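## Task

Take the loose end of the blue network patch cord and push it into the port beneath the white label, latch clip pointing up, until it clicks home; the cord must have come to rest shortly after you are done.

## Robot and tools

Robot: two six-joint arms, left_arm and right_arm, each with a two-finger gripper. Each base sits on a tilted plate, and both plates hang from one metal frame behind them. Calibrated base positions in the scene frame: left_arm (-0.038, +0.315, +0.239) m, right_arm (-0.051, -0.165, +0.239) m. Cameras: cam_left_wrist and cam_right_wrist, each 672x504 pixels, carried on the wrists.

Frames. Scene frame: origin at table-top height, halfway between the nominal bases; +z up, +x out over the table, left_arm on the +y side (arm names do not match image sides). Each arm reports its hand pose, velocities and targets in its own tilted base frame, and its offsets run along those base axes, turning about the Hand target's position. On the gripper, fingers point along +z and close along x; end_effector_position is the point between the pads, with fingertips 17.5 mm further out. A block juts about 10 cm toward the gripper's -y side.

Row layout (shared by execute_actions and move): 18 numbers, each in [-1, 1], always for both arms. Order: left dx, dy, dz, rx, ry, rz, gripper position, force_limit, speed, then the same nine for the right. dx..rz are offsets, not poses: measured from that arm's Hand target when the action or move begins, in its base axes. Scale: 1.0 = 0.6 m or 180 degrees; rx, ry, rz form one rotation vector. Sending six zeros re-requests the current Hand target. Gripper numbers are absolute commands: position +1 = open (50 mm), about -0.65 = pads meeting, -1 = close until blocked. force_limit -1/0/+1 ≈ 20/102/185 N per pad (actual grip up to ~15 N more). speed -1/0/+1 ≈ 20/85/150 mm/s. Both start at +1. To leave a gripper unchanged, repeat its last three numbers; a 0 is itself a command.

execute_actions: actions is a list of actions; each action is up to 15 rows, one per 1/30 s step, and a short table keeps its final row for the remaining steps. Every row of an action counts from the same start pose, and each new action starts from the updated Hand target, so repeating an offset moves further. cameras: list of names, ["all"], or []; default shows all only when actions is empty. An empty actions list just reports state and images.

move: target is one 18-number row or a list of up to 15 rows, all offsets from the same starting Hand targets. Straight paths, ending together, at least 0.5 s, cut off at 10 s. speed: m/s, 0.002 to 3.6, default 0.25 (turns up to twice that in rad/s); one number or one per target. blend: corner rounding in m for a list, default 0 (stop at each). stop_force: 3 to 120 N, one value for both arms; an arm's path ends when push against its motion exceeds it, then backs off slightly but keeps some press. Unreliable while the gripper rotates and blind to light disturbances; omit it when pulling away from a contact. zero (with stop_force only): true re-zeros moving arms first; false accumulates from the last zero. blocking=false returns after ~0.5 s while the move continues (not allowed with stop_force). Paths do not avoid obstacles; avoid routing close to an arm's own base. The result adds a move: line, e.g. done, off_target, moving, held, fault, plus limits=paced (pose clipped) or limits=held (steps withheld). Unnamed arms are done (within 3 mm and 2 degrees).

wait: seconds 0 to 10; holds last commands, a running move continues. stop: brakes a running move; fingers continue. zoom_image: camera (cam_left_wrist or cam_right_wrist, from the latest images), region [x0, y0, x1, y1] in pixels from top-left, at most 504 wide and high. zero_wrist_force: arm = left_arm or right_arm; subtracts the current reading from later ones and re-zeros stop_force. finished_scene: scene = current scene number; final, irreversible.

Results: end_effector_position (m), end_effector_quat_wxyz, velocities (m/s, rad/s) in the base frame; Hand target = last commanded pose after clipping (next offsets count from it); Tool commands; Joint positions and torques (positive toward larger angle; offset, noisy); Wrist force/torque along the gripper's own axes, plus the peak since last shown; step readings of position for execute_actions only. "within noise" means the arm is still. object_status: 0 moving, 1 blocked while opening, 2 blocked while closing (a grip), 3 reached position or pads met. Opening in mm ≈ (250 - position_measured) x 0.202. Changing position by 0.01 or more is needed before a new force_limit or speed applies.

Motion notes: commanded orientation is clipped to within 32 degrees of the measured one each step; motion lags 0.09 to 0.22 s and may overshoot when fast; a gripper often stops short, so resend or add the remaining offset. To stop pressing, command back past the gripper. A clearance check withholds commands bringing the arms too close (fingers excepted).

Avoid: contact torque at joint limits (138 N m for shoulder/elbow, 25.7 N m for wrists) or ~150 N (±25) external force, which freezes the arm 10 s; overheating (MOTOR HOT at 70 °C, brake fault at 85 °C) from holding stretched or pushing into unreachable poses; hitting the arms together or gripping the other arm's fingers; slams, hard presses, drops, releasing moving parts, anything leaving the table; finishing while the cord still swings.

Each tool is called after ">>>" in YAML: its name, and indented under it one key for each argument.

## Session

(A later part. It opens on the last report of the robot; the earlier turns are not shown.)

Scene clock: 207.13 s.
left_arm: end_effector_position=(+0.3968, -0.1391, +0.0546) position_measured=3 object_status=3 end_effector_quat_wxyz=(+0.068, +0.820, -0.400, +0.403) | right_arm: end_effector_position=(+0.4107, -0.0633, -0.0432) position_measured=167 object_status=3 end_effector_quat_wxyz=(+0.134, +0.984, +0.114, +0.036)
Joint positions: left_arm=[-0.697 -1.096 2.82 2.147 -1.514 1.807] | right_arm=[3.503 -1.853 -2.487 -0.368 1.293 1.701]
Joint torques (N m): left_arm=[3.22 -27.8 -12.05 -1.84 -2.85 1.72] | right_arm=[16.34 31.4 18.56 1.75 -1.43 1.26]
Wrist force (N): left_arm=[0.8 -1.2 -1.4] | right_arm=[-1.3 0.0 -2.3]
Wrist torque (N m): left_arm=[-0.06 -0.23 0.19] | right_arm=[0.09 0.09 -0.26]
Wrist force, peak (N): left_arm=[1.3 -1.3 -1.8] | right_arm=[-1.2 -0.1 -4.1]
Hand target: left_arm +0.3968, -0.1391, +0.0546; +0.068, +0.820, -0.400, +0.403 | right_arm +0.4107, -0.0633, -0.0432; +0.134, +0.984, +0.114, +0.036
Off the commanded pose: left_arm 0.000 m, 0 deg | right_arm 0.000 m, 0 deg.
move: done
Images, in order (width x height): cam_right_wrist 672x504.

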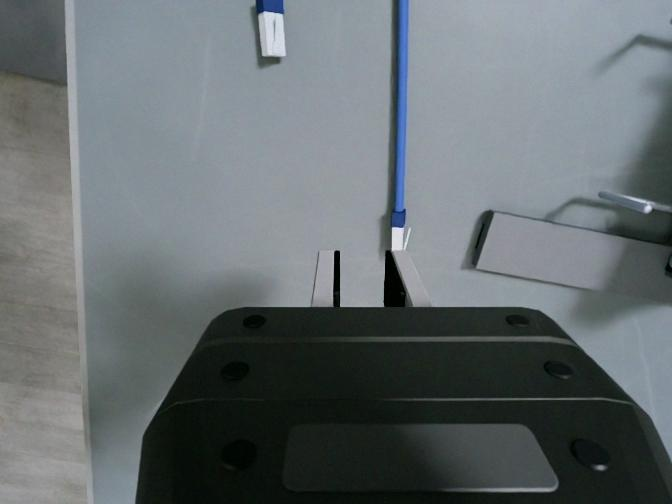

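>>> move:
  target: [0,0,0,0,0,0,1,1,1,0.0483,0.0087,-0.1363,0,0,0,0.6,-0.8,0]
  cameras: ["cam_right_wrist"]

>>> zoom_image:
  camera: "cam_right_wrist"
  region: [280, 180, 460, 320]

Scene clock: 229.27 s.
left_arm: end_effector_position=(+0.3968, -0.1391, +0.0546) position_measured=3 object_status=3 end_effector_quat_wxyz=(+0.068, +0.820, -0.400, +0.403) | right_arm: end_effector_position=(+0.4397, -0.0581, -0.1250) position_measured=63 object_status=3 end_effector_quat_wxyz=(+0.134, +0.984, +0.114, +0.036)
Joint positions: left_arm=[-0.697 -1.096 2.82 2.147 -1.514 1.807] | right_arm=[3.489 -2.175 -2.409 -0.12 1.293 1.687]
Joint torques (N m): left_arm=[3.39 -27.12 -12.24 -1.8 -2.83 1.73] | right_arm=[3 21.45 13.01 4.35 -1.34 -1.89]
Wrist force (N): left_arm=[1.2 -1.3 -1.6] | right_arm=[-1.1 0.0 -2.2]
Wrist torque (N m): left_arm=[-0.08 -0.29 0.20] | right_arm=[0.09 0.06 -0.15]
Wrist force, peak (N): left_arm=[1.3 -1.4 -1.8] | right_arm=[-1.6 0.5 -3.9]
Hand target: left_arm +0.3968, -0.1391, +0.0546; +0.068, +0.820, -0.400, +0.403 | right_arm +0.4397, -0.0581, -0.1250; +0.134, +0.984, +0.114, +0.036
Off the commanded pose: left_arm 0.000 m, 0 deg | right_arm 0.000 m, 0 deg.
move: done
Images, in order (width x height): cam_right_wrist 672x504.

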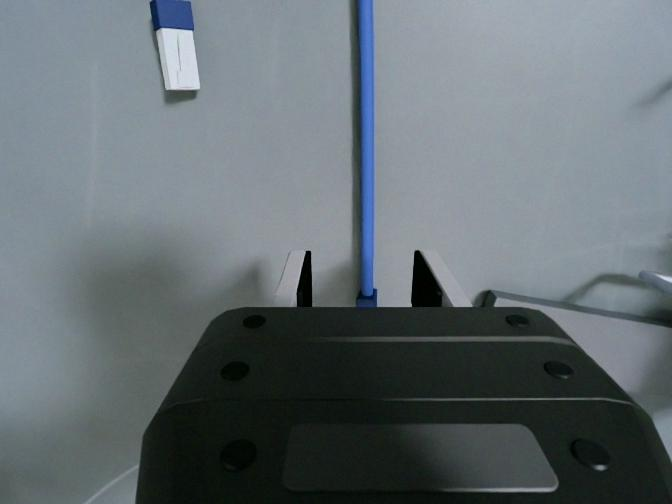

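Scaled by 2.800 from the camera's 672x504 image, which has a finer 960x720 frame.

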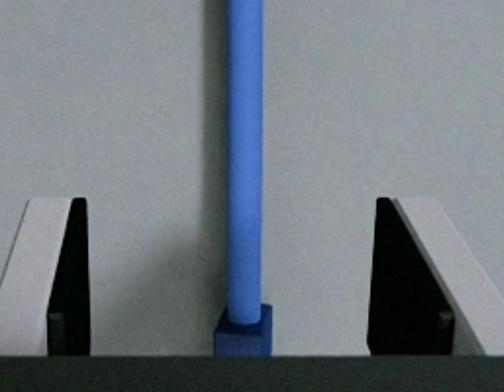

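>>> move:
  target: [0,0,0,0,0,0,1,1,1,0.0093,-0.0055,-0.0567,0,0,0,0.6,-0.8,0]
  speed: 0.06
  stop_force: 6

>>> move:
  target: [0,0,0,0,0,0,1,1,1,0,0,0,0,0,0,-1,-0.6,-0.5]
  cameras: ["cam_right_wrist"]

>>> zoom_image:
  camera: "cam_right_wrist"
  region: [280, 180, 460, 320]

Scene clock: 235.60 s.
left_arm: end_effector_position=(+0.3968, -0.1391, +0.0546) position_measured=3 object_status=3 end_effector_quat_wxyz=(+0.068, +0.820, -0.400, +0.403) | right_arm: end_effector_position=(+0.4453, -0.0614, -0.1590) position_measured=63 object_status=3 end_effector_quat_wxyz=(+0.134, +0.984, +0.114, +0.036)
Joint positions: left_arm=[-0.697 -1.096 2.82 2.147 -1.514 1.807] | right_arm=[3.477 -2.295 -2.376 -0.029 1.293 1.674]
Joint torques (N m): left_arm=[3.27 -27.53 -11.66 -1.95 -2.85 1.75] | right_arm=[3.85 22.79 11.02 4.53 1.43 -1.92]
Wrist force (N): left_arm=[1.0 -1.4 -1.3] | right_arm=[-1.3 0.1 -2.4]
Wrist torque (N m): left_arm=[-0.10 -0.26 0.20] | right_arm=[0.10 0.09 -0.15]
Wrist force, peak (N): left_arm=[1.1 -1.7 -1.7] | right_arm=[-1.3 0.1 -2.8]
Hand target: left_arm +0.3968, -0.1391, +0.0546; +0.068, +0.820, -0.400, +0.403 | right_arm +0.4453, -0.0614, -0.1590; +0.134, +0.984, +0.114, +0.036
Off the commanded pose: left_arm 0.000 m, 0 deg | right_arm 0.000 m, 0 deg.
move: done

Scene clock: 236.57 s.
left_arm: end_effector_position=(+0.3968, -0.1391, +0.0546) position_measured=3 object_status=3 end_effector_quat_wxyz=(+0.068, +0.820, -0.400, +0.403) | right_arm: end_effector_position=(+0.4453, -0.0614, -0.1590) position_measured=251 object_status=3 end_effector_quat_wxyz=(+0.134, +0.984, +0.114, +0.036)
Joint positions: left_arm=[-0.697 -1.096 2.82 2.147 -1.514 1.807] | right_arm=[3.477 -2.295 -2.376 -0.029 1.293 1.674]
Joint torques (N m): left_arm=[2.73 -27.43 -10.68 -1.94 -2.81 1.5] | right_arm=[3.34 23.22 11.28 4.21 1.43 -1.88]
Wrist force (N): left_arm=[1.2 -1.1 -1.2] | right_arm=[-1.1 0.0 -2.3]
Wrist torque (N m): left_arm=[-0.05 -0.28 0.19] | right_arm=[0.09 0.06 -0.15]
Wrist force, peak (N): left_arm=[1.4 -1.5 -1.6] | right_arm=[-1.3 0.0 -2.5]
Hand target: left_arm +0.3968, -0.1391, +0.0546; +0.068, +0.820, -0.400, +0.403 | right_arm +0.4453, -0.0614, -0.1590; +0.134, +0.984, +0.114, +0.036
Off the commanded pose: left_arm 0.000 m, 0 deg | right_arm 0.000 m, 0 deg.
move: done
Images, in order (width x height): cam_right_wrist 672x504.

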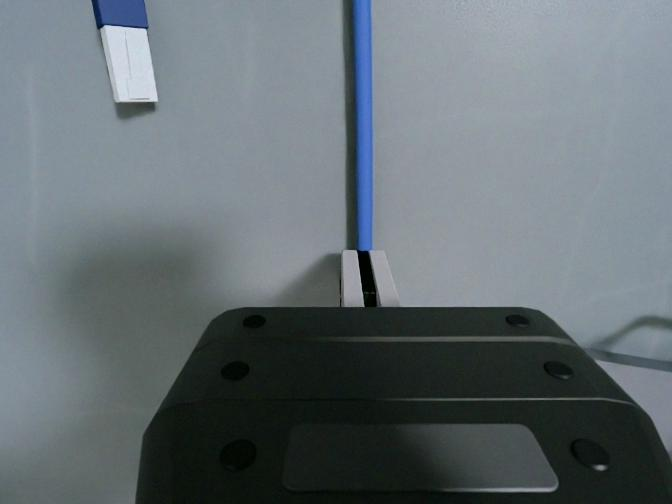

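Scaled by 2.800 from the camera's 672x504 image, which has a finer 960x720 frame.

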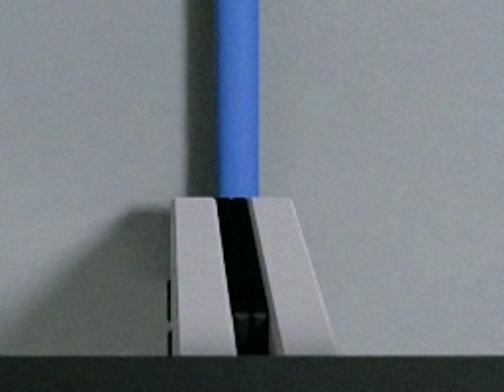

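>>> move:
  target: [0,0,0,0,0,0,1,1,1,0,0,0,0,0,0,0.2,-0.6,0]

>>> move:
  target: [0,0,0,0,0,0,1,1,1,0.0013,-0.0035,-0.0128,0,0,0,0.2,-0.6,0]
  speed: 0.02
  stop_force: 4

>>> move:
  target: [0,0,0,0,0,0,1,1,1,0,0,0,0,0,0,-1,-0.6,-0.5]
  cameras: ["cam_right_wrist"]

Scene clock: 240.23 s.
left_arm: end_effector_position=(+0.3968, -0.1391, +0.0546) position_measured=3 object_status=3 end_effector_quat_wxyz=(+0.068, +0.820, -0.400, +0.403) | right_arm: end_effector_position=(+0.4453, -0.0614, -0.1590) position_measured=123 object_status=3 end_effector_quat_wxyz=(+0.134, +0.984, +0.114, +0.036)
Joint positions: left_arm=[-0.697 -1.096 2.82 2.147 -1.514 1.807] | right_arm=[3.477 -2.295 -2.376 -0.029 1.293 1.674]
Joint torques (N m): left_arm=[2.27 -26.78 -11.1 -1.99 -2.71 1.42] | right_arm=[3.97 23.2 10.24 3.27 1.35 -1.75]
Wrist force (N): left_arm=[0.7 -1.3 -1.3] | right_arm=[-1.1 0.0 -2.3]
Wrist torque (N m): left_arm=[-0.08 -0.20 0.19] | right_arm=[0.10 0.07 -0.15]
Wrist force, peak (N): left_arm=[1.5 -1.6 -1.6] | right_arm=[-1.3 0.1 -2.5]
Hand target: left_arm +0.3968, -0.1391, +0.0546; +0.068, +0.820, -0.400, +0.403 | right_arm +0.4453, -0.0614, -0.1590; +0.134, +0.984, +0.114, +0.036
Off the commanded pose: left_arm 0.000 m, 0 deg | right_arm 0.000 m, 0 deg.
move: done

Scene clock: 241.53 s.
left_arm: end_effector_position=(+0.3968, -0.1391, +0.0546) position_measured=3 object_status=3 end_effector_quat_wxyz=(+0.068, +0.820, -0.400, +0.403) | right_arm: end_effector_position=(+0.4461, -0.0635, -0.1667) position_measured=123 object_status=3 end_effector_quat_wxyz=(+0.134, +0.984, +0.114, +0.036)
Joint positions: left_arm=[-0.697 -1.096 2.82 2.147 -1.514 1.807] | right_arm=[3.471 -2.322 -2.369 -0.008 1.293 1.668]
Joint torques (N m): left_arm=[2.49 -27.69 -11.57 -1.96 -2.74 1.55] | right_arm=[3.97 23.09 10.7 4.48 1.41 -1.78]
Wrist force (N): left_arm=[1.3 -1.3 -1.6] | right_arm=[-1.1 0.0 -2.2]
Wrist torque (N m): left_arm=[-0.09 -0.29 0.19] | right_arm=[0.10 0.06 -0.15]
Wrist force, peak (N): left_arm=[1.2 -1.2 -2.0] | right_arm=[-1.5 0.0 -2.4]
Hand target: left_arm +0.3968, -0.1391, +0.0546; +0.068, +0.820, -0.400, +0.403 | right_arm +0.4461, -0.0635, -0.1667; +0.134, +0.984, +0.114, +0.036
Off the commanded pose: left_arm 0.000 m, 0 deg | right_arm 0.000 m, 0 deg.
move: done

Scene clock: 242.17 s.
left_arm: end_effector_position=(+0.3968, -0.1391, +0.0546) position_measured=3 object_status=3 end_effector_quat_wxyz=(+0.068, +0.820, -0.400, +0.403) | right_arm: end_effector_position=(+0.4461, -0.0635, -0.1667) position_measured=227 object_status=2 end_effector_quat_wxyz=(+0.134, +0.984, +0.114, +0.036)
Joint positions: left_arm=[-0.697 -1.096 2.82 2.147 -1.514 1.807] | right_arm=[3.471 -2.322 -2.369 -0.008 1.293 1.668]
Joint torques (N m): left_arm=[3.11 -26.45 -12.65 -1.8 -2.73 1.39] | right_arm=[3.58 23.48 10.4 4.28 1.34 -1.86]
Wrist force (N): left_arm=[1.0 -1.4 -1.5] | right_arm=[-1.4 0.0 -2.1]
Wrist torque (N m): left_arm=[-0.10 -0.25 0.20] | right_arm=[0.09 0.11 -0.15]
Wrist force, peak (N): left_arm=[1.3 -1.2 -1.8] | right_arm=[-1.5 -0.1 -2.3]
Hand target: left_arm +0.3968, -0.1391, +0.0546; +0.068, +0.820, -0.400, +0.403 | right_arm +0.4461, -0.0635, -0.1667; +0.134, +0.984, +0.114, +0.036
Off the commanded pose: left_arm 0.000 m, 0 deg | right_arm 0.000 m, 0 deg.
move: done
Images, in order (width x height): cam_right_wrist 672x504.

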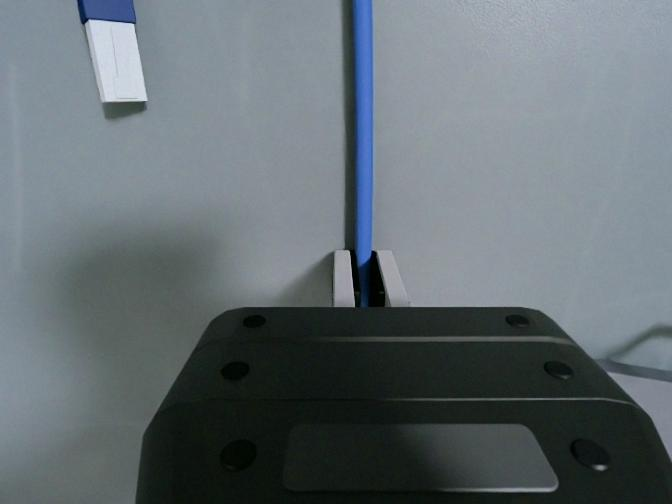

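>>> move:
  target:
    - [0,0,0,0,0,0,1,1,1,-0.0157,0.0436,0.16,0,0,0,-1,-0.6,-0.5]
    - [0.095,-0.159,0.156,-0.1965,0.1663,0.7352,1,1,1,0,0.3123,0.2963,0.3878,-0.2165,0.4483,-1,-0.6,-0.5]
  speed: 0.2
  blend: 0.02
  cameras: ["all"]

Scene clock: 263.13 s.
left_arm: end_effector_position=(+0.4400, -0.2115, +0.1256) position_measured=3 object_status=3 end_effector_quat_wxyz=(-0.030, +0.849, +0.473, +0.233) | right_arm: end_effector_position=(+0.4436, +0.0800, -0.0111) position_measured=227 object_status=2 end_effector_quat_wxyz=(-0.289, +0.732, +0.502, +0.359)
Joint positions: left_arm=[-0.99 -1.556 2.178 4.118 -1.097 -0.442] | right_arm=[3.168 -2.266 -2.406 0.38 2.461 0.598]
Joint torques (N m): left_arm=[3.3 -2.36 -33.16 -1.02 -2 -1.79] | right_arm=[17.42 41.05 -5.83 4.79 0.55 1.3]
Wrist force (N): left_arm=[-1.1 -2.4 -1.8] | right_arm=[-0.2 0.6 -2.5]
Wrist torque (N m): left_arm=[-0.27 -0.09 0.12] | right_arm=[0.14 0.00 -0.20]
Wrist force, peak (N): left_arm=[-1.5 -2.4 -2.3] | right_arm=[-1.2 0.2 -3.1]
Hand target: left_arm +0.4400, -0.2115, +0.1257; -0.030, +0.849, +0.473, +0.233 (not the last commanded pose) | right_arm +0.4436, +0.0800, -0.0111; -0.289, +0.732, +0.502, +0.359 (not the last commanded pose)
Off the commanded pose: left_arm 0.035 m, 34 deg | right_arm 0.049 m, 31 deg.
move: held (right_arm; a check stopped the path), off_target (left_arm; braked when a check withheld steps of right_arm); path passed 1 of 2 targets; limits=held
pose unreachable (right arm): on one or more control steps of this call, first in action 0 (counted from 0), this arm could not follow its commanded pose, so it was not sent that pose on those steps. It may still have moved: this result reports where it is.
cause: moving toward the commanded pose would bring two parts of the arm too close to each other (its gripper and another part of the arm, with joints 4 (wrist 1) to 6 (wrist 3) between them, 5 mm apart when it was first held).

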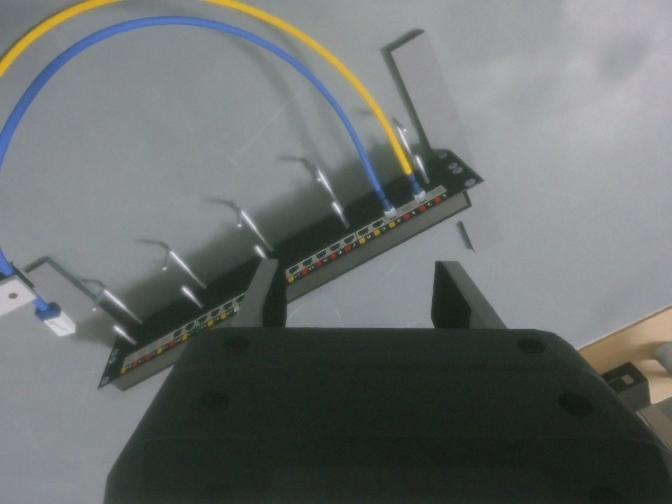

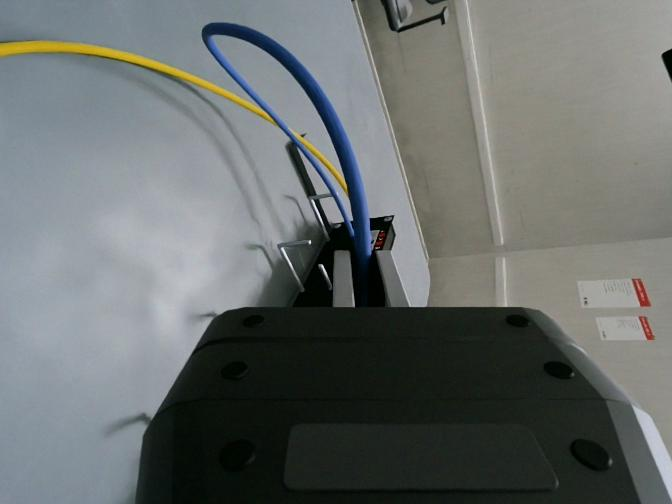

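>>> move:
  target: [0,0,0,0,0,0,1,1,1,0.0,0.0,0.0,0.0829,-0.1625,-0.1077,-1,-0.6,-0.5]
  speed: 0.2
  cameras: ["all"]

>>> zoom_image:
  camera: "cam_left_wrist"
  region: [0, 240, 160, 360]

Scene clock: 274.10 s.
left_arm: end_effector_position=(+0.4400, -0.2115, +0.1257) position_measured=3 object_status=3 end_effector_quat_wxyz=(-0.030, +0.849, +0.473, +0.233) | right_arm: end_effector_position=(+0.4425, +0.0798, -0.0121) position_measured=227 object_status=2 end_effector_quat_wxyz=(-0.257, +0.711, +0.466, +0.460)
Joint positions: left_arm=[-0.99 -1.556 2.178 4.118 -1.097 -0.443] | right_arm=[3.164 -2.497 -2.418 0.973 2.472 0.821]
Joint torques (N m): left_arm=[2.17 -2.38 -33.37 -1.29 -1.84 -2.21] | right_arm=[2.27 42.4 -10.84 2.05 3.11 -1.8]
Wrist force (N): left_arm=[-1.5 -2.1 -2.2] | right_arm=[-0.3 0.7 -2.6]
Wrist torque (N m): left_arm=[-0.22 -0.01 0.14] | right_arm=[0.15 0.06 -0.12]
Wrist force, peak (N): left_arm=[-1.6 -2.8 -2.3] | right_arm=[2.9 0.9 -4.6]
Hand target: left_arm +0.4400, -0.2115, +0.1257; -0.030, +0.849, +0.473, +0.233 | right_arm +0.4425, +0.0798, -0.0121; -0.257, +0.711, +0.466, +0.460 (not the last commanded pose)
Off the commanded pose: left_arm 0.000 m, 0 deg | right_arm 0.001 m, 25 deg.
move: held (right_arm; a check stopped the path); limits=held
pose unreachable (right arm): on one or more control steps of this call, first in action 0 (counted from 0), this arm could not follow its commanded pose, so it was not sent that pose on those steps. It may still have moved: this result reports where it is.
cause: moving toward the commanded pose would bring two parts of the arm too close to each other (its gripper and another part of the arm, with joints 4 (wrist 1) to 6 (wrist 3) between them, 3 mm apart when it was first held).

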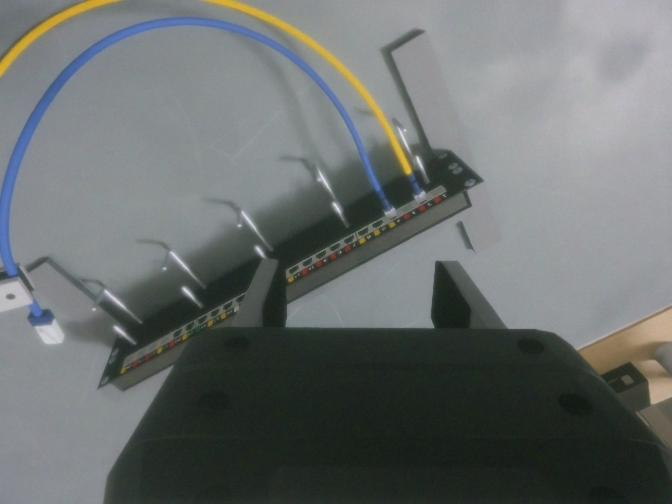

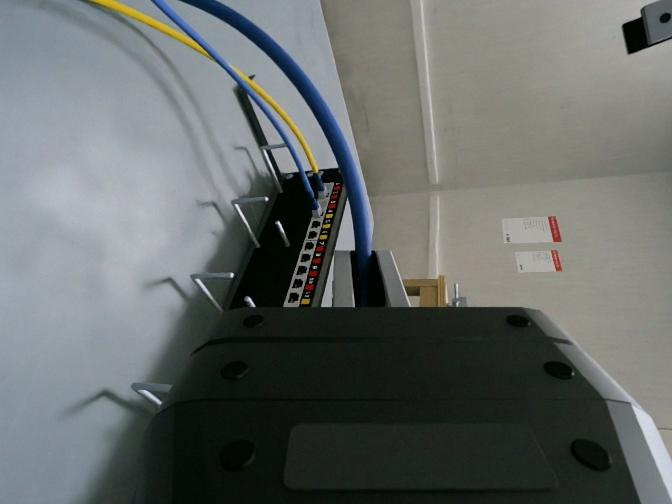

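Scaled by 3.150 from the camera's 672x504 image, which has a finer 960x720 frame.

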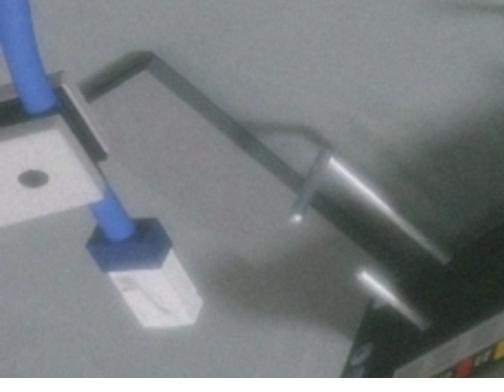

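>>> move:
  target: [0.0768,-0.3147,-0.2317,-0.0664,0.1592,0.0494,1,1,1,0,0,0,0,0,0,-1,-0.6,-0.5]
  speed: 0.2
  cameras: ["all"]

>>> zoom_image:
  camera: "cam_left_wrist"
  region: [260, 120, 460, 310]

Scene clock: 293.90 s.
left_arm: end_effector_position=(+0.4861, -0.4003, -0.0133) position_measured=3 object_status=3 end_effector_quat_wxyz=(-0.076, +0.840, +0.536, -0.036) | right_arm: end_effector_position=(+0.4425, +0.0798, -0.0121) position_measured=227 object_status=2 end_effector_quat_wxyz=(-0.257, +0.711, +0.466, +0.460)
Joint positions: left_arm=[-0.88 -0.928 1.603 4.198 -1.624 -0.441] | right_arm=[3.164 -2.497 -2.418 0.973 2.472 0.821]
Joint torques (N m): left_arm=[-3.32 -27.29 -31.9 -0.92 -3.35 2.62] | right_arm=[2.1 42.51 -9.7 1.91 3.07 -1.88]
Wrist force (N): left_arm=[-2.6 -3.7 -2.7] | right_arm=[-0.4 0.6 -2.6]
Wrist torque (N m): left_arm=[-0.47 0.09 0.01] | right_arm=[0.15 0.07 -0.12]
Wrist force, peak (N): left_arm=[-2.6 -3.9 -2.8] | right_arm=[-0.5 0.8 -2.9]
Hand target: left_arm +0.4861, -0.4003, -0.0134; -0.076, +0.840, +0.536, -0.036 | right_arm +0.4425, +0.0798, -0.0121; -0.257, +0.711, +0.466, +0.460
Off the commanded pose: left_arm 0.000 m, 0 deg | right_arm 0.000 m, 0 deg.
move: done

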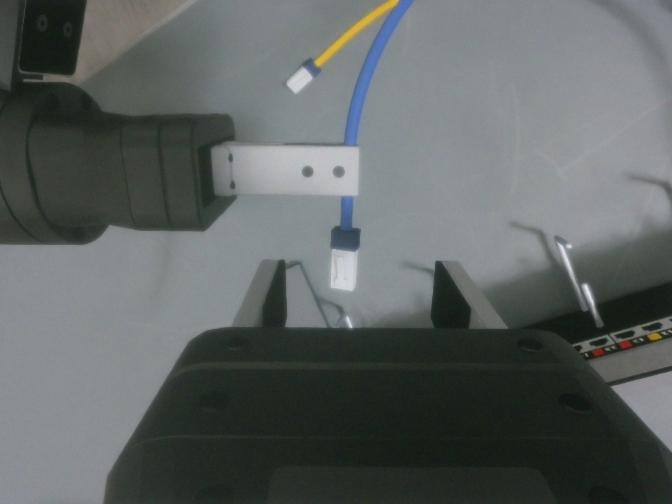

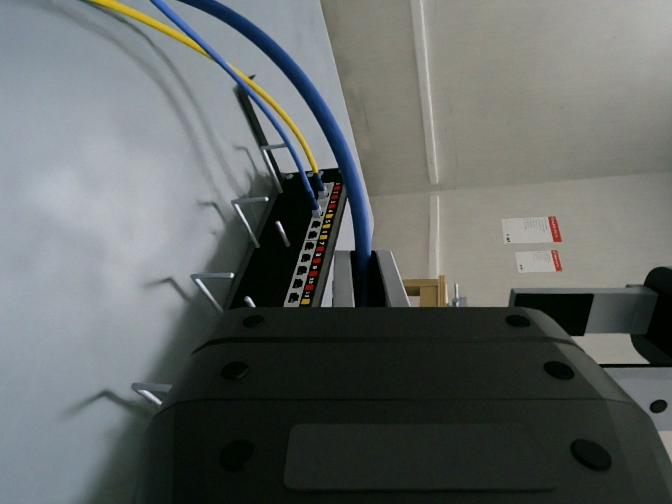

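Scaled by 2.520 from the camera's 672x504 image, which has a finer 960x720 frame.

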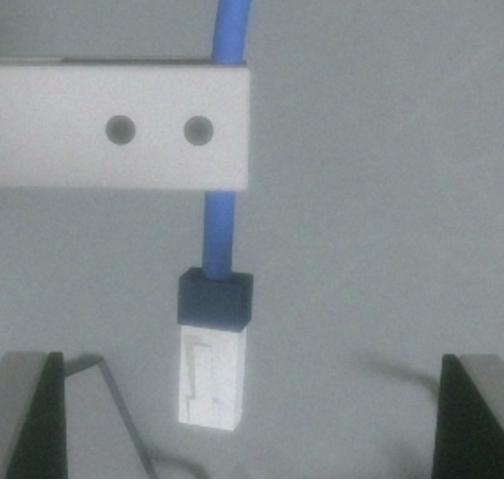

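>>> move:
  target: [0.0127,-0.0112,-0.0535,0,0,0,0,0.3,0,0,0,0,0,0,0,-1,-0.6,-0.5]
  speed: 0.1
  cameras: ["all"]

>>> zoom_image:
  camera: "cam_left_wrist"
  region: [260, 160, 460, 330]

Scene clock: 302.93 s.
left_arm: end_effector_position=(+0.4937, -0.4070, -0.0454) position_measured=152 object_status=3 end_effector_quat_wxyz=(-0.076, +0.840, +0.536, -0.036) | right_arm: end_effector_position=(+0.4425, +0.0798, -0.0121) position_measured=227 object_status=2 end_effector_quat_wxyz=(-0.257, +0.711, +0.466, +0.460)
Joint positions: left_arm=[-0.877 -0.861 1.583 4.151 -1.624 -0.439] | right_arm=[3.164 -2.497 -2.418 0.973 2.472 0.821]
Joint torques (N m): left_arm=[-3.98 -29.4 -31.21 -4.7 1.51 2.59] | right_arm=[1.54 42.7 -8.53 1.9 3.19 -1.62]
Wrist force (N): left_arm=[-2.3 -4.0 -2.6] | right_arm=[-0.4 0.7 -2.4]
Wrist torque (N m): left_arm=[-0.51 0.05 0.01] | right_arm=[0.16 0.07 -0.12]
Wrist force, peak (N): left_arm=[-2.6 -4.4 -3.6] | right_arm=[-0.3 0.7 -2.9]
Hand target: left_arm +0.4937, -0.4070, -0.0455; -0.076, +0.840, +0.536, -0.036 | right_arm +0.4425, +0.0798, -0.0121; -0.257, +0.711, +0.466, +0.460
Off the commanded pose: left_arm 0.000 m, 0 deg | right_arm 0.000 m, 0 deg.
move: done

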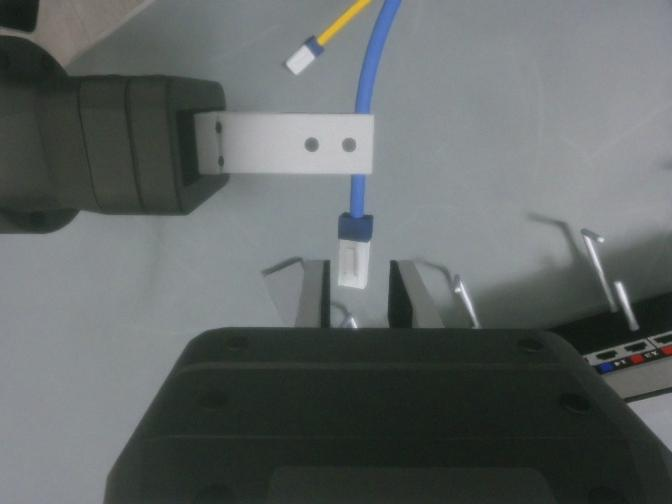

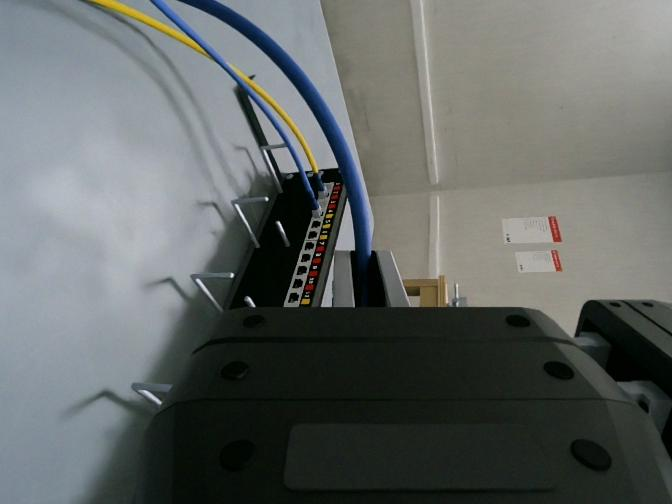

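Scaled by 2.520 from the camera's 672x504 image, which has a finer 960x720 frame.

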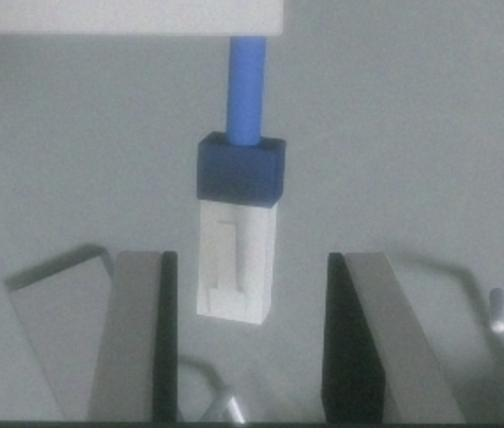

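>>> move:
  target: [-0.0078,0.0064,-0.0324,0,0,0,0,0.3,0,0,0,0,0,0,0,-1,-0.6,-0.5]
  speed: 0.06
  cameras: ["cam_left_wrist"]

>>> zoom_image:
  camera: "cam_left_wrist"
  region: [260, 160, 460, 330]

Scene clock: 310.23 s.
left_arm: end_effector_position=(+0.4890, -0.4032, -0.0649) position_measured=152 object_status=3 end_effector_quat_wxyz=(-0.076, +0.840, +0.536, -0.036) | right_arm: end_effector_position=(+0.4425, +0.0798, -0.0121) position_measured=227 object_status=2 end_effector_quat_wxyz=(-0.257, +0.711, +0.466, +0.460)
Joint positions: left_arm=[-0.879 -0.841 1.61 4.103 -1.624 -0.441] | right_arm=[3.164 -2.497 -2.418 0.973 2.472 0.821]
Joint torques (N m): left_arm=[-26.58 -30.15 -6.97 -4.74 -3.16 -2.29] | right_arm=[1.99 42.3 -7.27 1.92 3.04 -1.56]
Wrist force (N): left_arm=[-2.6 -3.9 -2.7] | right_arm=[-0.4 0.7 -2.7]
Wrist torque (N m): left_arm=[-0.49 0.09 0.14] | right_arm=[0.15 0.07 -0.12]
Wrist force, peak (N): left_arm=[-3.1 -4.2 -2.8] | right_arm=[-0.5 0.9 -2.9]
Hand target: left_arm +0.4890, -0.4032, -0.0649; -0.076, +0.840, +0.536, -0.036 | right_arm +0.4425, +0.0798, -0.0121; -0.257, +0.711, +0.466, +0.460
Off the commanded pose: left_arm 0.000 m, 0 deg | right_arm 0.000 m, 0 deg.
move: done
Images, in order (width x height): cam_left_wrist 672x504.

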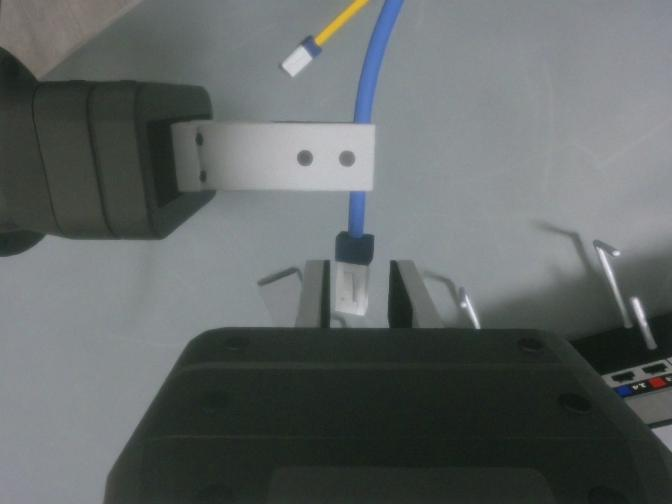

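Scaled by 2.520 from the camera's 672x504 image, which has a finer 960x720 frame.

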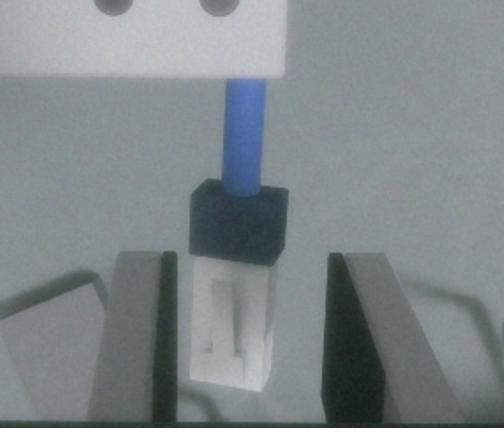

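>>> move:
  target: [-0.0097,0.0053,-0.0353,0,0,0,0,0.3,0,0,0,0,0,0,0,-1,-0.6,-0.5]
  speed: 0.06
  cameras: ["cam_left_wrist"]

>>> zoom_image:
  camera: "cam_left_wrist"
  region: [260, 160, 460, 330]

Scene clock: 318.30 s.
left_arm: end_effector_position=(+0.4832, -0.4000, -0.0860) position_measured=152 object_status=3 end_effector_quat_wxyz=(-0.076, +0.840, +0.536, -0.036) | right_arm: end_effector_position=(+0.4425, +0.0798, -0.0121) position_measured=227 object_status=2 end_effector_quat_wxyz=(-0.257, +0.711, +0.466, +0.460)
Joint positions: left_arm=[-0.883 -0.816 1.637 4.052 -1.625 -0.444] | right_arm=[3.164 -2.497 -2.418 0.973 2.472 0.821]
Joint torques (N m): left_arm=[-25.91 -30.02 -5.08 -4.85 -3.03 -2.06] | right_arm=[1.9 42.71 -5.7 1.93 3.02 -1.4]
Wrist force (N): left_arm=[-2.6 -3.7 -2.2] | right_arm=[-0.4 0.8 -2.7]
Wrist torque (N m): left_arm=[-0.46 0.11 0.14] | right_arm=[0.16 0.07 -0.12]
Wrist force, peak (N): left_arm=[-2.7 -4.3 -2.8] | right_arm=[-0.5 0.9 -2.9]
Hand target: left_arm +0.4832, -0.4000, -0.0861; -0.076, +0.840, +0.536, -0.036 | right_arm +0.4425, +0.0798, -0.0121; -0.257, +0.711, +0.466, +0.460
Off the commanded pose: left_arm 0.000 m, 0 deg | right_arm 0.000 m, 0 deg.
move: done
Images, in order (width x height): cam_left_wrist 672x504.

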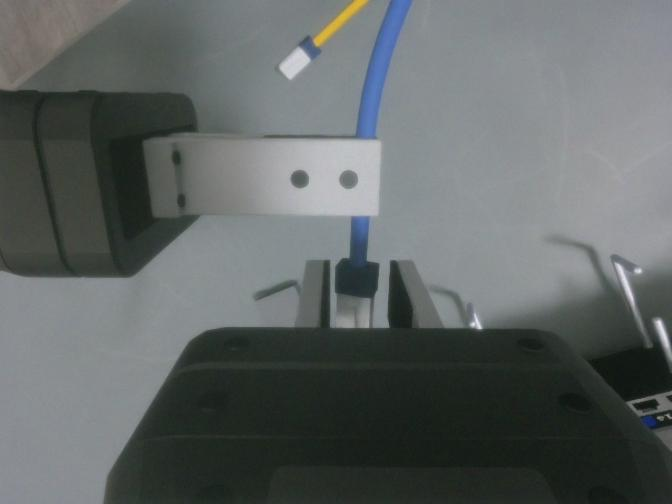

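Scaled by 2.520 from the camera's 672x504 image, which has a finer 960x720 frame.

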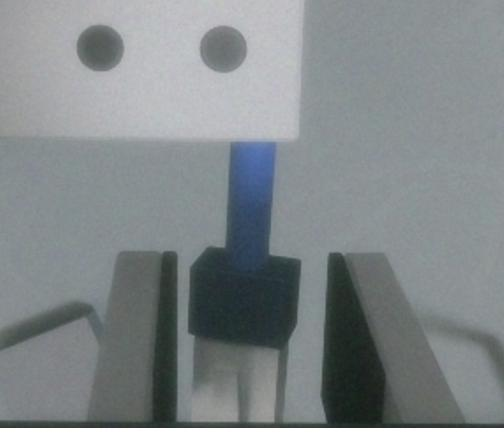

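>>> move:
  target: [-0.0063,0.0026,-0.018,0,0,0,0,0.3,0,0,0,0,0,0,0,-1,-0.6,-0.5]
  speed: 0.04
  stop_force: 5
  cameras: ["cam_left_wrist"]

>>> zoom_image:
  camera: "cam_left_wrist"
  region: [260, 200, 460, 330]

>>> move:
  target: [0,0,0,0,0,0,-1,-0.6,-0.7,0,0,0,0,0,0,-1,-0.6,-0.5]
  cameras: ["cam_left_wrist"]

>>> zoom_image:
  camera: "cam_left_wrist"
  region: [260, 200, 460, 330]

Scene clock: 324.77 s.
left_arm: end_effector_position=(+0.4794, -0.3985, -0.0969) position_measured=152 object_status=3 end_effector_quat_wxyz=(-0.076, +0.840, +0.536, -0.036) | right_arm: end_effector_position=(+0.4425, +0.0798, -0.0121) position_measured=227 object_status=2 end_effector_quat_wxyz=(-0.257, +0.711, +0.466, +0.460)
Joint positions: left_arm=[-0.886 -0.804 1.651 4.024 -1.625 -0.447] | right_arm=[3.164 -2.497 -2.418 0.973 2.472 0.821]
Joint torques (N m): left_arm=[-27.06 -29.57 -6.95 -4.89 -3.19 -2.12] | right_arm=[2.02 42.2 -4.82 1.92 3.04 -1.33]
Wrist force (N): left_arm=[-2.6 -4.0 -2.7] | right_arm=[-0.4 0.8 -2.6]
Wrist torque (N m): left_arm=[-0.50 0.09 0.14] | right_arm=[0.16 0.06 -0.12]
Wrist force, peak (N): left_arm=[-2.8 -4.3 -2.6] | right_arm=[-0.4 0.7 -3.0]
Hand target: left_arm +0.4794, -0.3985, -0.0969; -0.076, +0.840, +0.536, -0.036 | right_arm +0.4425, +0.0798, -0.0121; -0.257, +0.711, +0.466, +0.460
Off the commanded pose: left_arm 0.000 m, 0 deg | right_arm 0.000 m, 0 deg.
move: done
Images, in order (width x height): cam_left_wrist 672x504.

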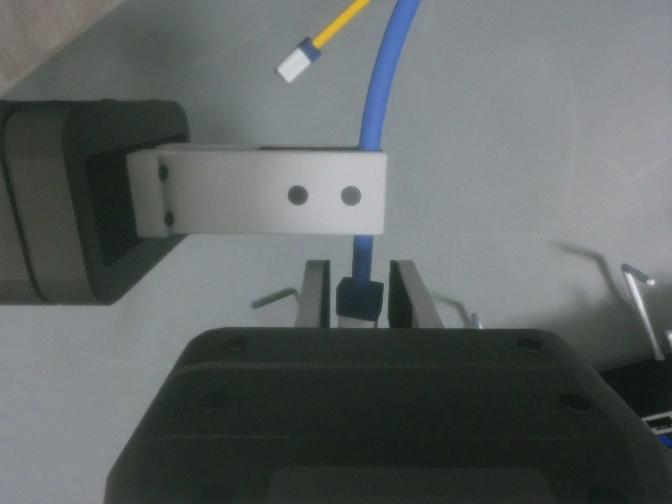

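Scaled by 2.520 from the camera's 672x504 image, which has a finer 960x720 frame.

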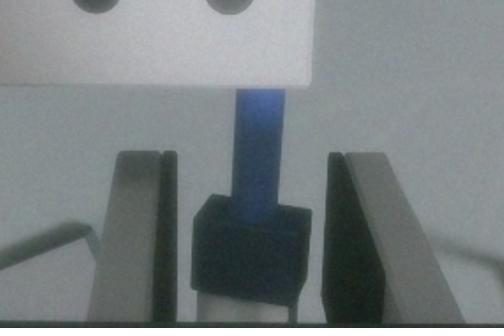

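Scene clock: 325.27 s.
left_arm: end_effector_position=(+0.4794, -0.3985, -0.0969) position_measured=190 object_status=2 end_effector_quat_wxyz=(-0.076, +0.840, +0.536, -0.036) | right_arm: end_effector_position=(+0.4425, +0.0798, -0.0121) position_measured=227 object_status=2 end_effector_quat_wxyz=(-0.257, +0.711, +0.466, +0.460)
Joint positions: left_arm=[-0.886 -0.804 1.651 4.024 -1.625 -0.447] | right_arm=[3.164 -2.497 -2.418 0.973 2.472 0.821]
Joint torques (N m): left_arm=[-25.64 -29.51 -5.95 -4.55 -2.92 -2.11] | right_arm=[1.81 42.02 -4.48 2.07 2.95 -1.28]
Wrist force (N): left_arm=[-2.7 -3.5 -2.6] | right_arm=[-0.4 0.4 -2.5]
Wrist torque (N m): left_arm=[-0.47 0.09 0.14] | right_arm=[0.15 0.06 -0.12]
Wrist force, peak (N): left_arm=[-2.8 -4.0 -2.6] | right_arm=[-0.4 0.7 -2.8]
Hand target: left_arm +0.4794, -0.3985, -0.0969; -0.076, +0.840, +0.536, -0.036 | right_arm +0.4425, +0.0798, -0.0121; -0.257, +0.711, +0.466, +0.460
Off the commanded pose: left_arm 0.000 m, 0 deg | right_arm 0.000 m, 0 deg.
move: done
Images, in order (width x height): cam_left_wrist 672x504.

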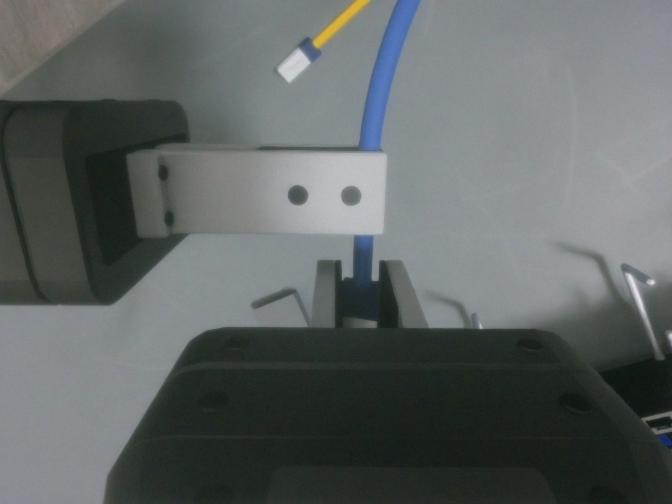

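Scaled by 2.520 from the camera's 672x504 image, which has a finer 960x720 frame.

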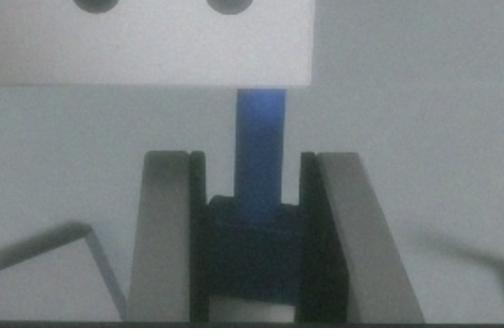

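>>> move:
  target:
    - [0,0,0,0,0,0,-1,-0.6,-0.7,0,0,0,0,0,0,-0.2,-0.6,-0.7]
    - [0,0,0,0,0,0,-1,-0.6,-0.7,-0.048,-0.0926,0.052,0,0,0,-0.2,-0.6,-0.7]
    - [0,0,0,0,0,0,-1,-0.6,-0.7,-0.048,-0.4,0.10,0,0,0,-0.2,-0.6,-0.7]
  speed: 0.12
  cameras: ["all"]

Scene clock: 330.73 s.
left_arm: end_effector_position=(+0.4794, -0.3985, -0.0969) position_measured=190 object_status=2 end_effector_quat_wxyz=(-0.076, +0.840, +0.536, -0.036) | right_arm: end_effector_position=(+0.4418, +0.0783, -0.0112) position_measured=182 object_status=3 end_effector_quat_wxyz=(-0.257, +0.711, +0.466, +0.460)
Joint positions: left_arm=[-0.886 -0.804 1.651 4.024 -1.625 -0.447] | right_arm=[3.159 -2.493 -2.421 0.968 2.475 0.816]
Joint torques (N m): left_arm=[-24.77 -28.87 -6.38 -1.84 -1.67 -1.9] | right_arm=[16.85 24.08 3.98 4.74 0.5 1.18]
Wrist force (N): left_arm=[-2.4 -4.2 -2.5] | right_arm=[-0.4 0.7 -2.9]
Wrist torque (N m): left_arm=[-0.54 0.09 0.15] | right_arm=[0.17 0.09 -0.21]
Wrist force, peak (N): left_arm=[-2.9 -3.9 -3.0] | right_arm=[-0.7 1.1 -4.4]
Hand target: left_arm +0.4794, -0.3985, -0.0969; -0.076, +0.840, +0.536, -0.036 | right_arm +0.4418, +0.0783, -0.0112; -0.257, +0.711, +0.466, +0.460 (not the last commanded pose)
Off the commanded pose: left_arm 0.000 m, 0 deg | right_arm 0.247 m, 0 deg.
move: held (right_arm; a check stopped the path); path passed 1 of 3 targets; limits=held
pose unreachable (right arm): on one or more control steps of this call, first in action 0 (counted from 0), this arm could not follow its commanded pose, so it was not sent that pose on those steps. It may still have moved: this result reports where it is.
cause: moving toward the commanded pose would bring two parts of the arm too close to each other (its gripper and another part of the arm, with joints 4 (wrist 1) to 6 (wrist 3) between them, 2 mm apart when it was first held).

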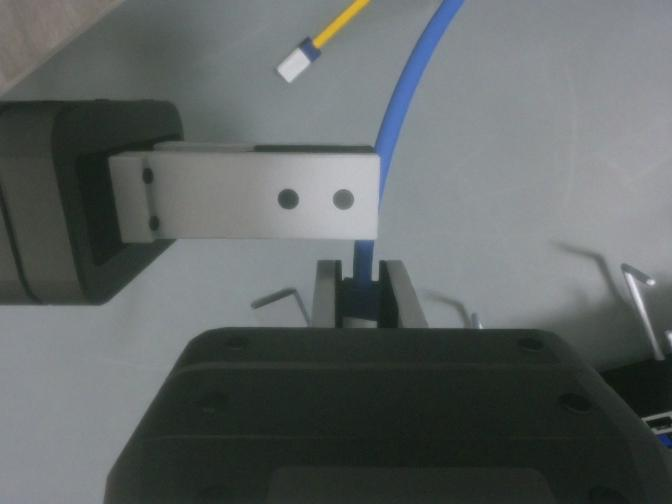

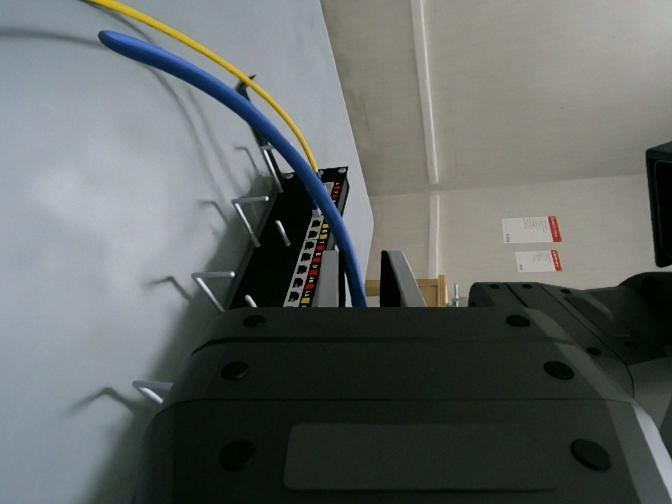

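>>> move:
  target:
    - [0.0494,0.1057,0.0023,0,0,0,-1,-0.6,-0.7,0,0,0,0,0,0,-0.2,-0.6,-0.7]
    - [0.06,0.16,0.08,0,0,0,-1,-0.6,-0.7,0,0,0,0,0,0,-0.2,-0.6,-0.7]
  speed: 0.12
  cameras: ["all"]

Scene clock: 335.63 s.
left_arm: end_effector_position=(+0.5154, -0.3025, -0.0489) position_measured=190 object_status=2 end_effector_quat_wxyz=(-0.076, +0.840, +0.536, -0.036) | right_arm: end_effector_position=(+0.4418, +0.0783, -0.0112) position_measured=182 object_status=3 end_effector_quat_wxyz=(-0.257, +0.711, +0.466, +0.460)
Joint positions: left_arm=[-0.742 -0.93 1.725 4.083 -1.602 -0.305] | right_arm=[3.16 -2.493 -2.421 0.968 2.475 0.816]
Joint torques (N m): left_arm=[-3.77 -51.36 -6.76 -0.91 1.58 2.67] | right_arm=[17.33 24.49 4.47 4.72 0.18 1.27]
Wrist force (N): left_arm=[-2.6 -4.0 -2.5] | right_arm=[-0.3 0.7 -2.7]
Wrist torque (N m): left_arm=[-0.52 0.08 0.00] | right_arm=[0.18 0.08 -0.21]
Wrist force, peak (N): left_arm=[-4.3 -4.0 -2.1] | right_arm=[-0.2 0.8 -3.1]
Hand target: left_arm +0.5154, -0.3025, -0.0489; -0.076, +0.840, +0.536, -0.036 | right_arm +0.4418, +0.0783, -0.0112; -0.257, +0.711, +0.466, +0.460
Off the commanded pose: left_arm 0.000 m, 0 deg | right_arm 0.000 m, 0 deg.
move: done

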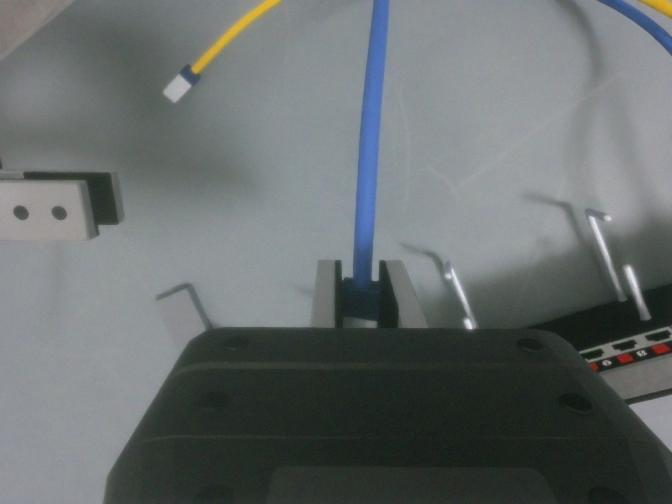

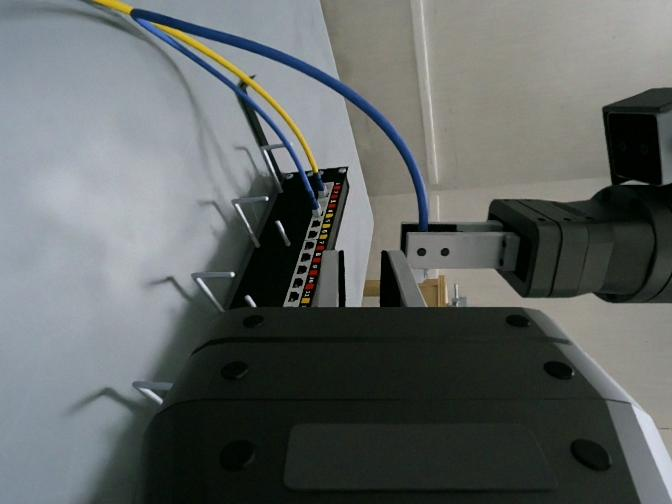

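>>> zoom_image:
  camera: "cam_right_wrist"
  region: [220, 150, 470, 310]

>>> zoom_image:
  camera: "cam_left_wrist"
  region: [500, 180, 672, 410]

Scaled by 2.016 from the camera's 672x504 image, which has a finer 960x720 frame.

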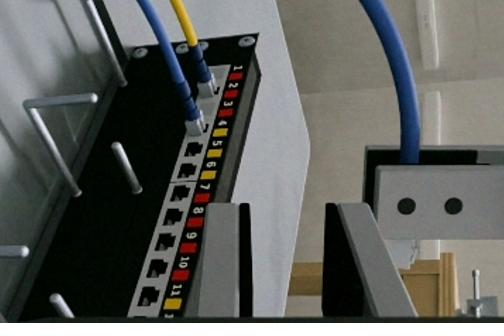

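Scaled by 2.191 from the camera's 672x504 image, which has a finer 960x720 frame.

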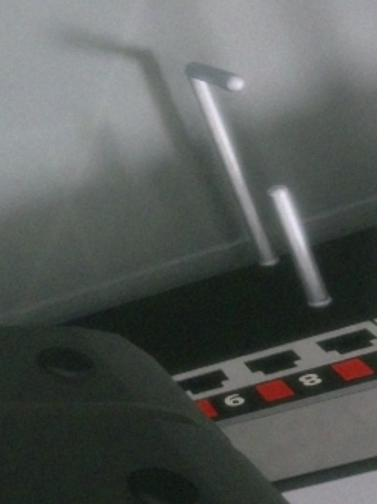

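>>> move:
  target: [0,0,0,0,0,0,-1,-0.6,-0.7,0.0,-0.3,0.08,-0.27,0.15,-0.31,-0.2,-0.6,-0.7]
  speed: 0.25
  cameras: ["all"]

Scene clock: 362.73 s.
left_arm: end_effector_position=(+0.5154, -0.3025, -0.0489) position_measured=190 object_status=2 end_effector_quat_wxyz=(-0.076, +0.840, +0.536, -0.036) | right_arm: end_effector_position=(+0.4418, -0.1017, +0.0368) position_measured=182 object_status=3 end_effector_quat_wxyz=(+0.185, +0.960, +0.165, +0.134)
Joint positions: left_arm=[-0.742 -0.93 1.725 4.083 -1.602 -0.305] | right_arm=[3.462 -1.665 -2.52 -0.304 1.164 1.506]
Joint torques (N m): left_arm=[-4.31 -52.25 -7.5 -0.62 1.42 2.47] | right_arm=[14.64 12.6 21.58 2.47 -1.72 1.32]
Wrist force (N): left_arm=[-2.5 -3.6 -2.6] | right_arm=[-1.0 0.2 -3.1]
Wrist torque (N m): left_arm=[-0.48 0.07 0.02] | right_arm=[0.17 0.02 -0.29]
Wrist force, peak (N): left_arm=[-3.1 -3.7 -2.8] | right_arm=[-0.7 0.4 -3.3]
Hand target: left_arm +0.5154, -0.3025, -0.0489; -0.076, +0.840, +0.536, -0.036 | right_arm +0.4418, -0.1017, +0.0368; +0.185, +0.960, +0.165, +0.134
Off the commanded pose: left_arm 0.000 m, 0 deg | right_arm 0.000 m, 0 deg.
move: done

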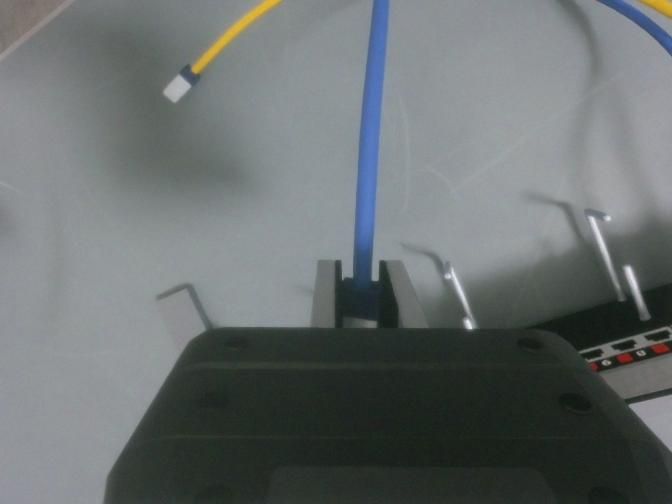

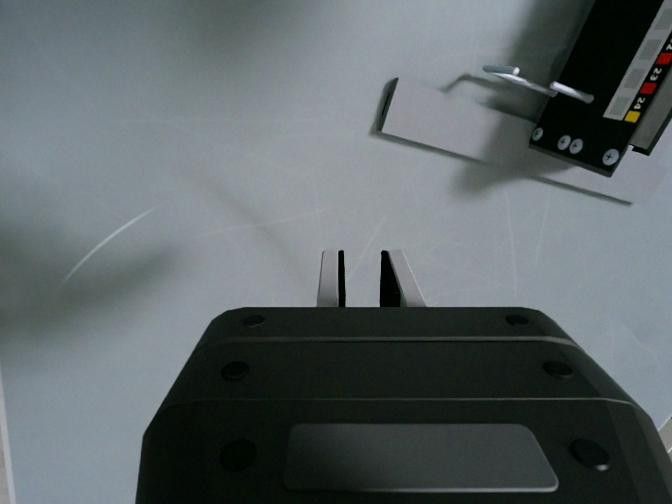

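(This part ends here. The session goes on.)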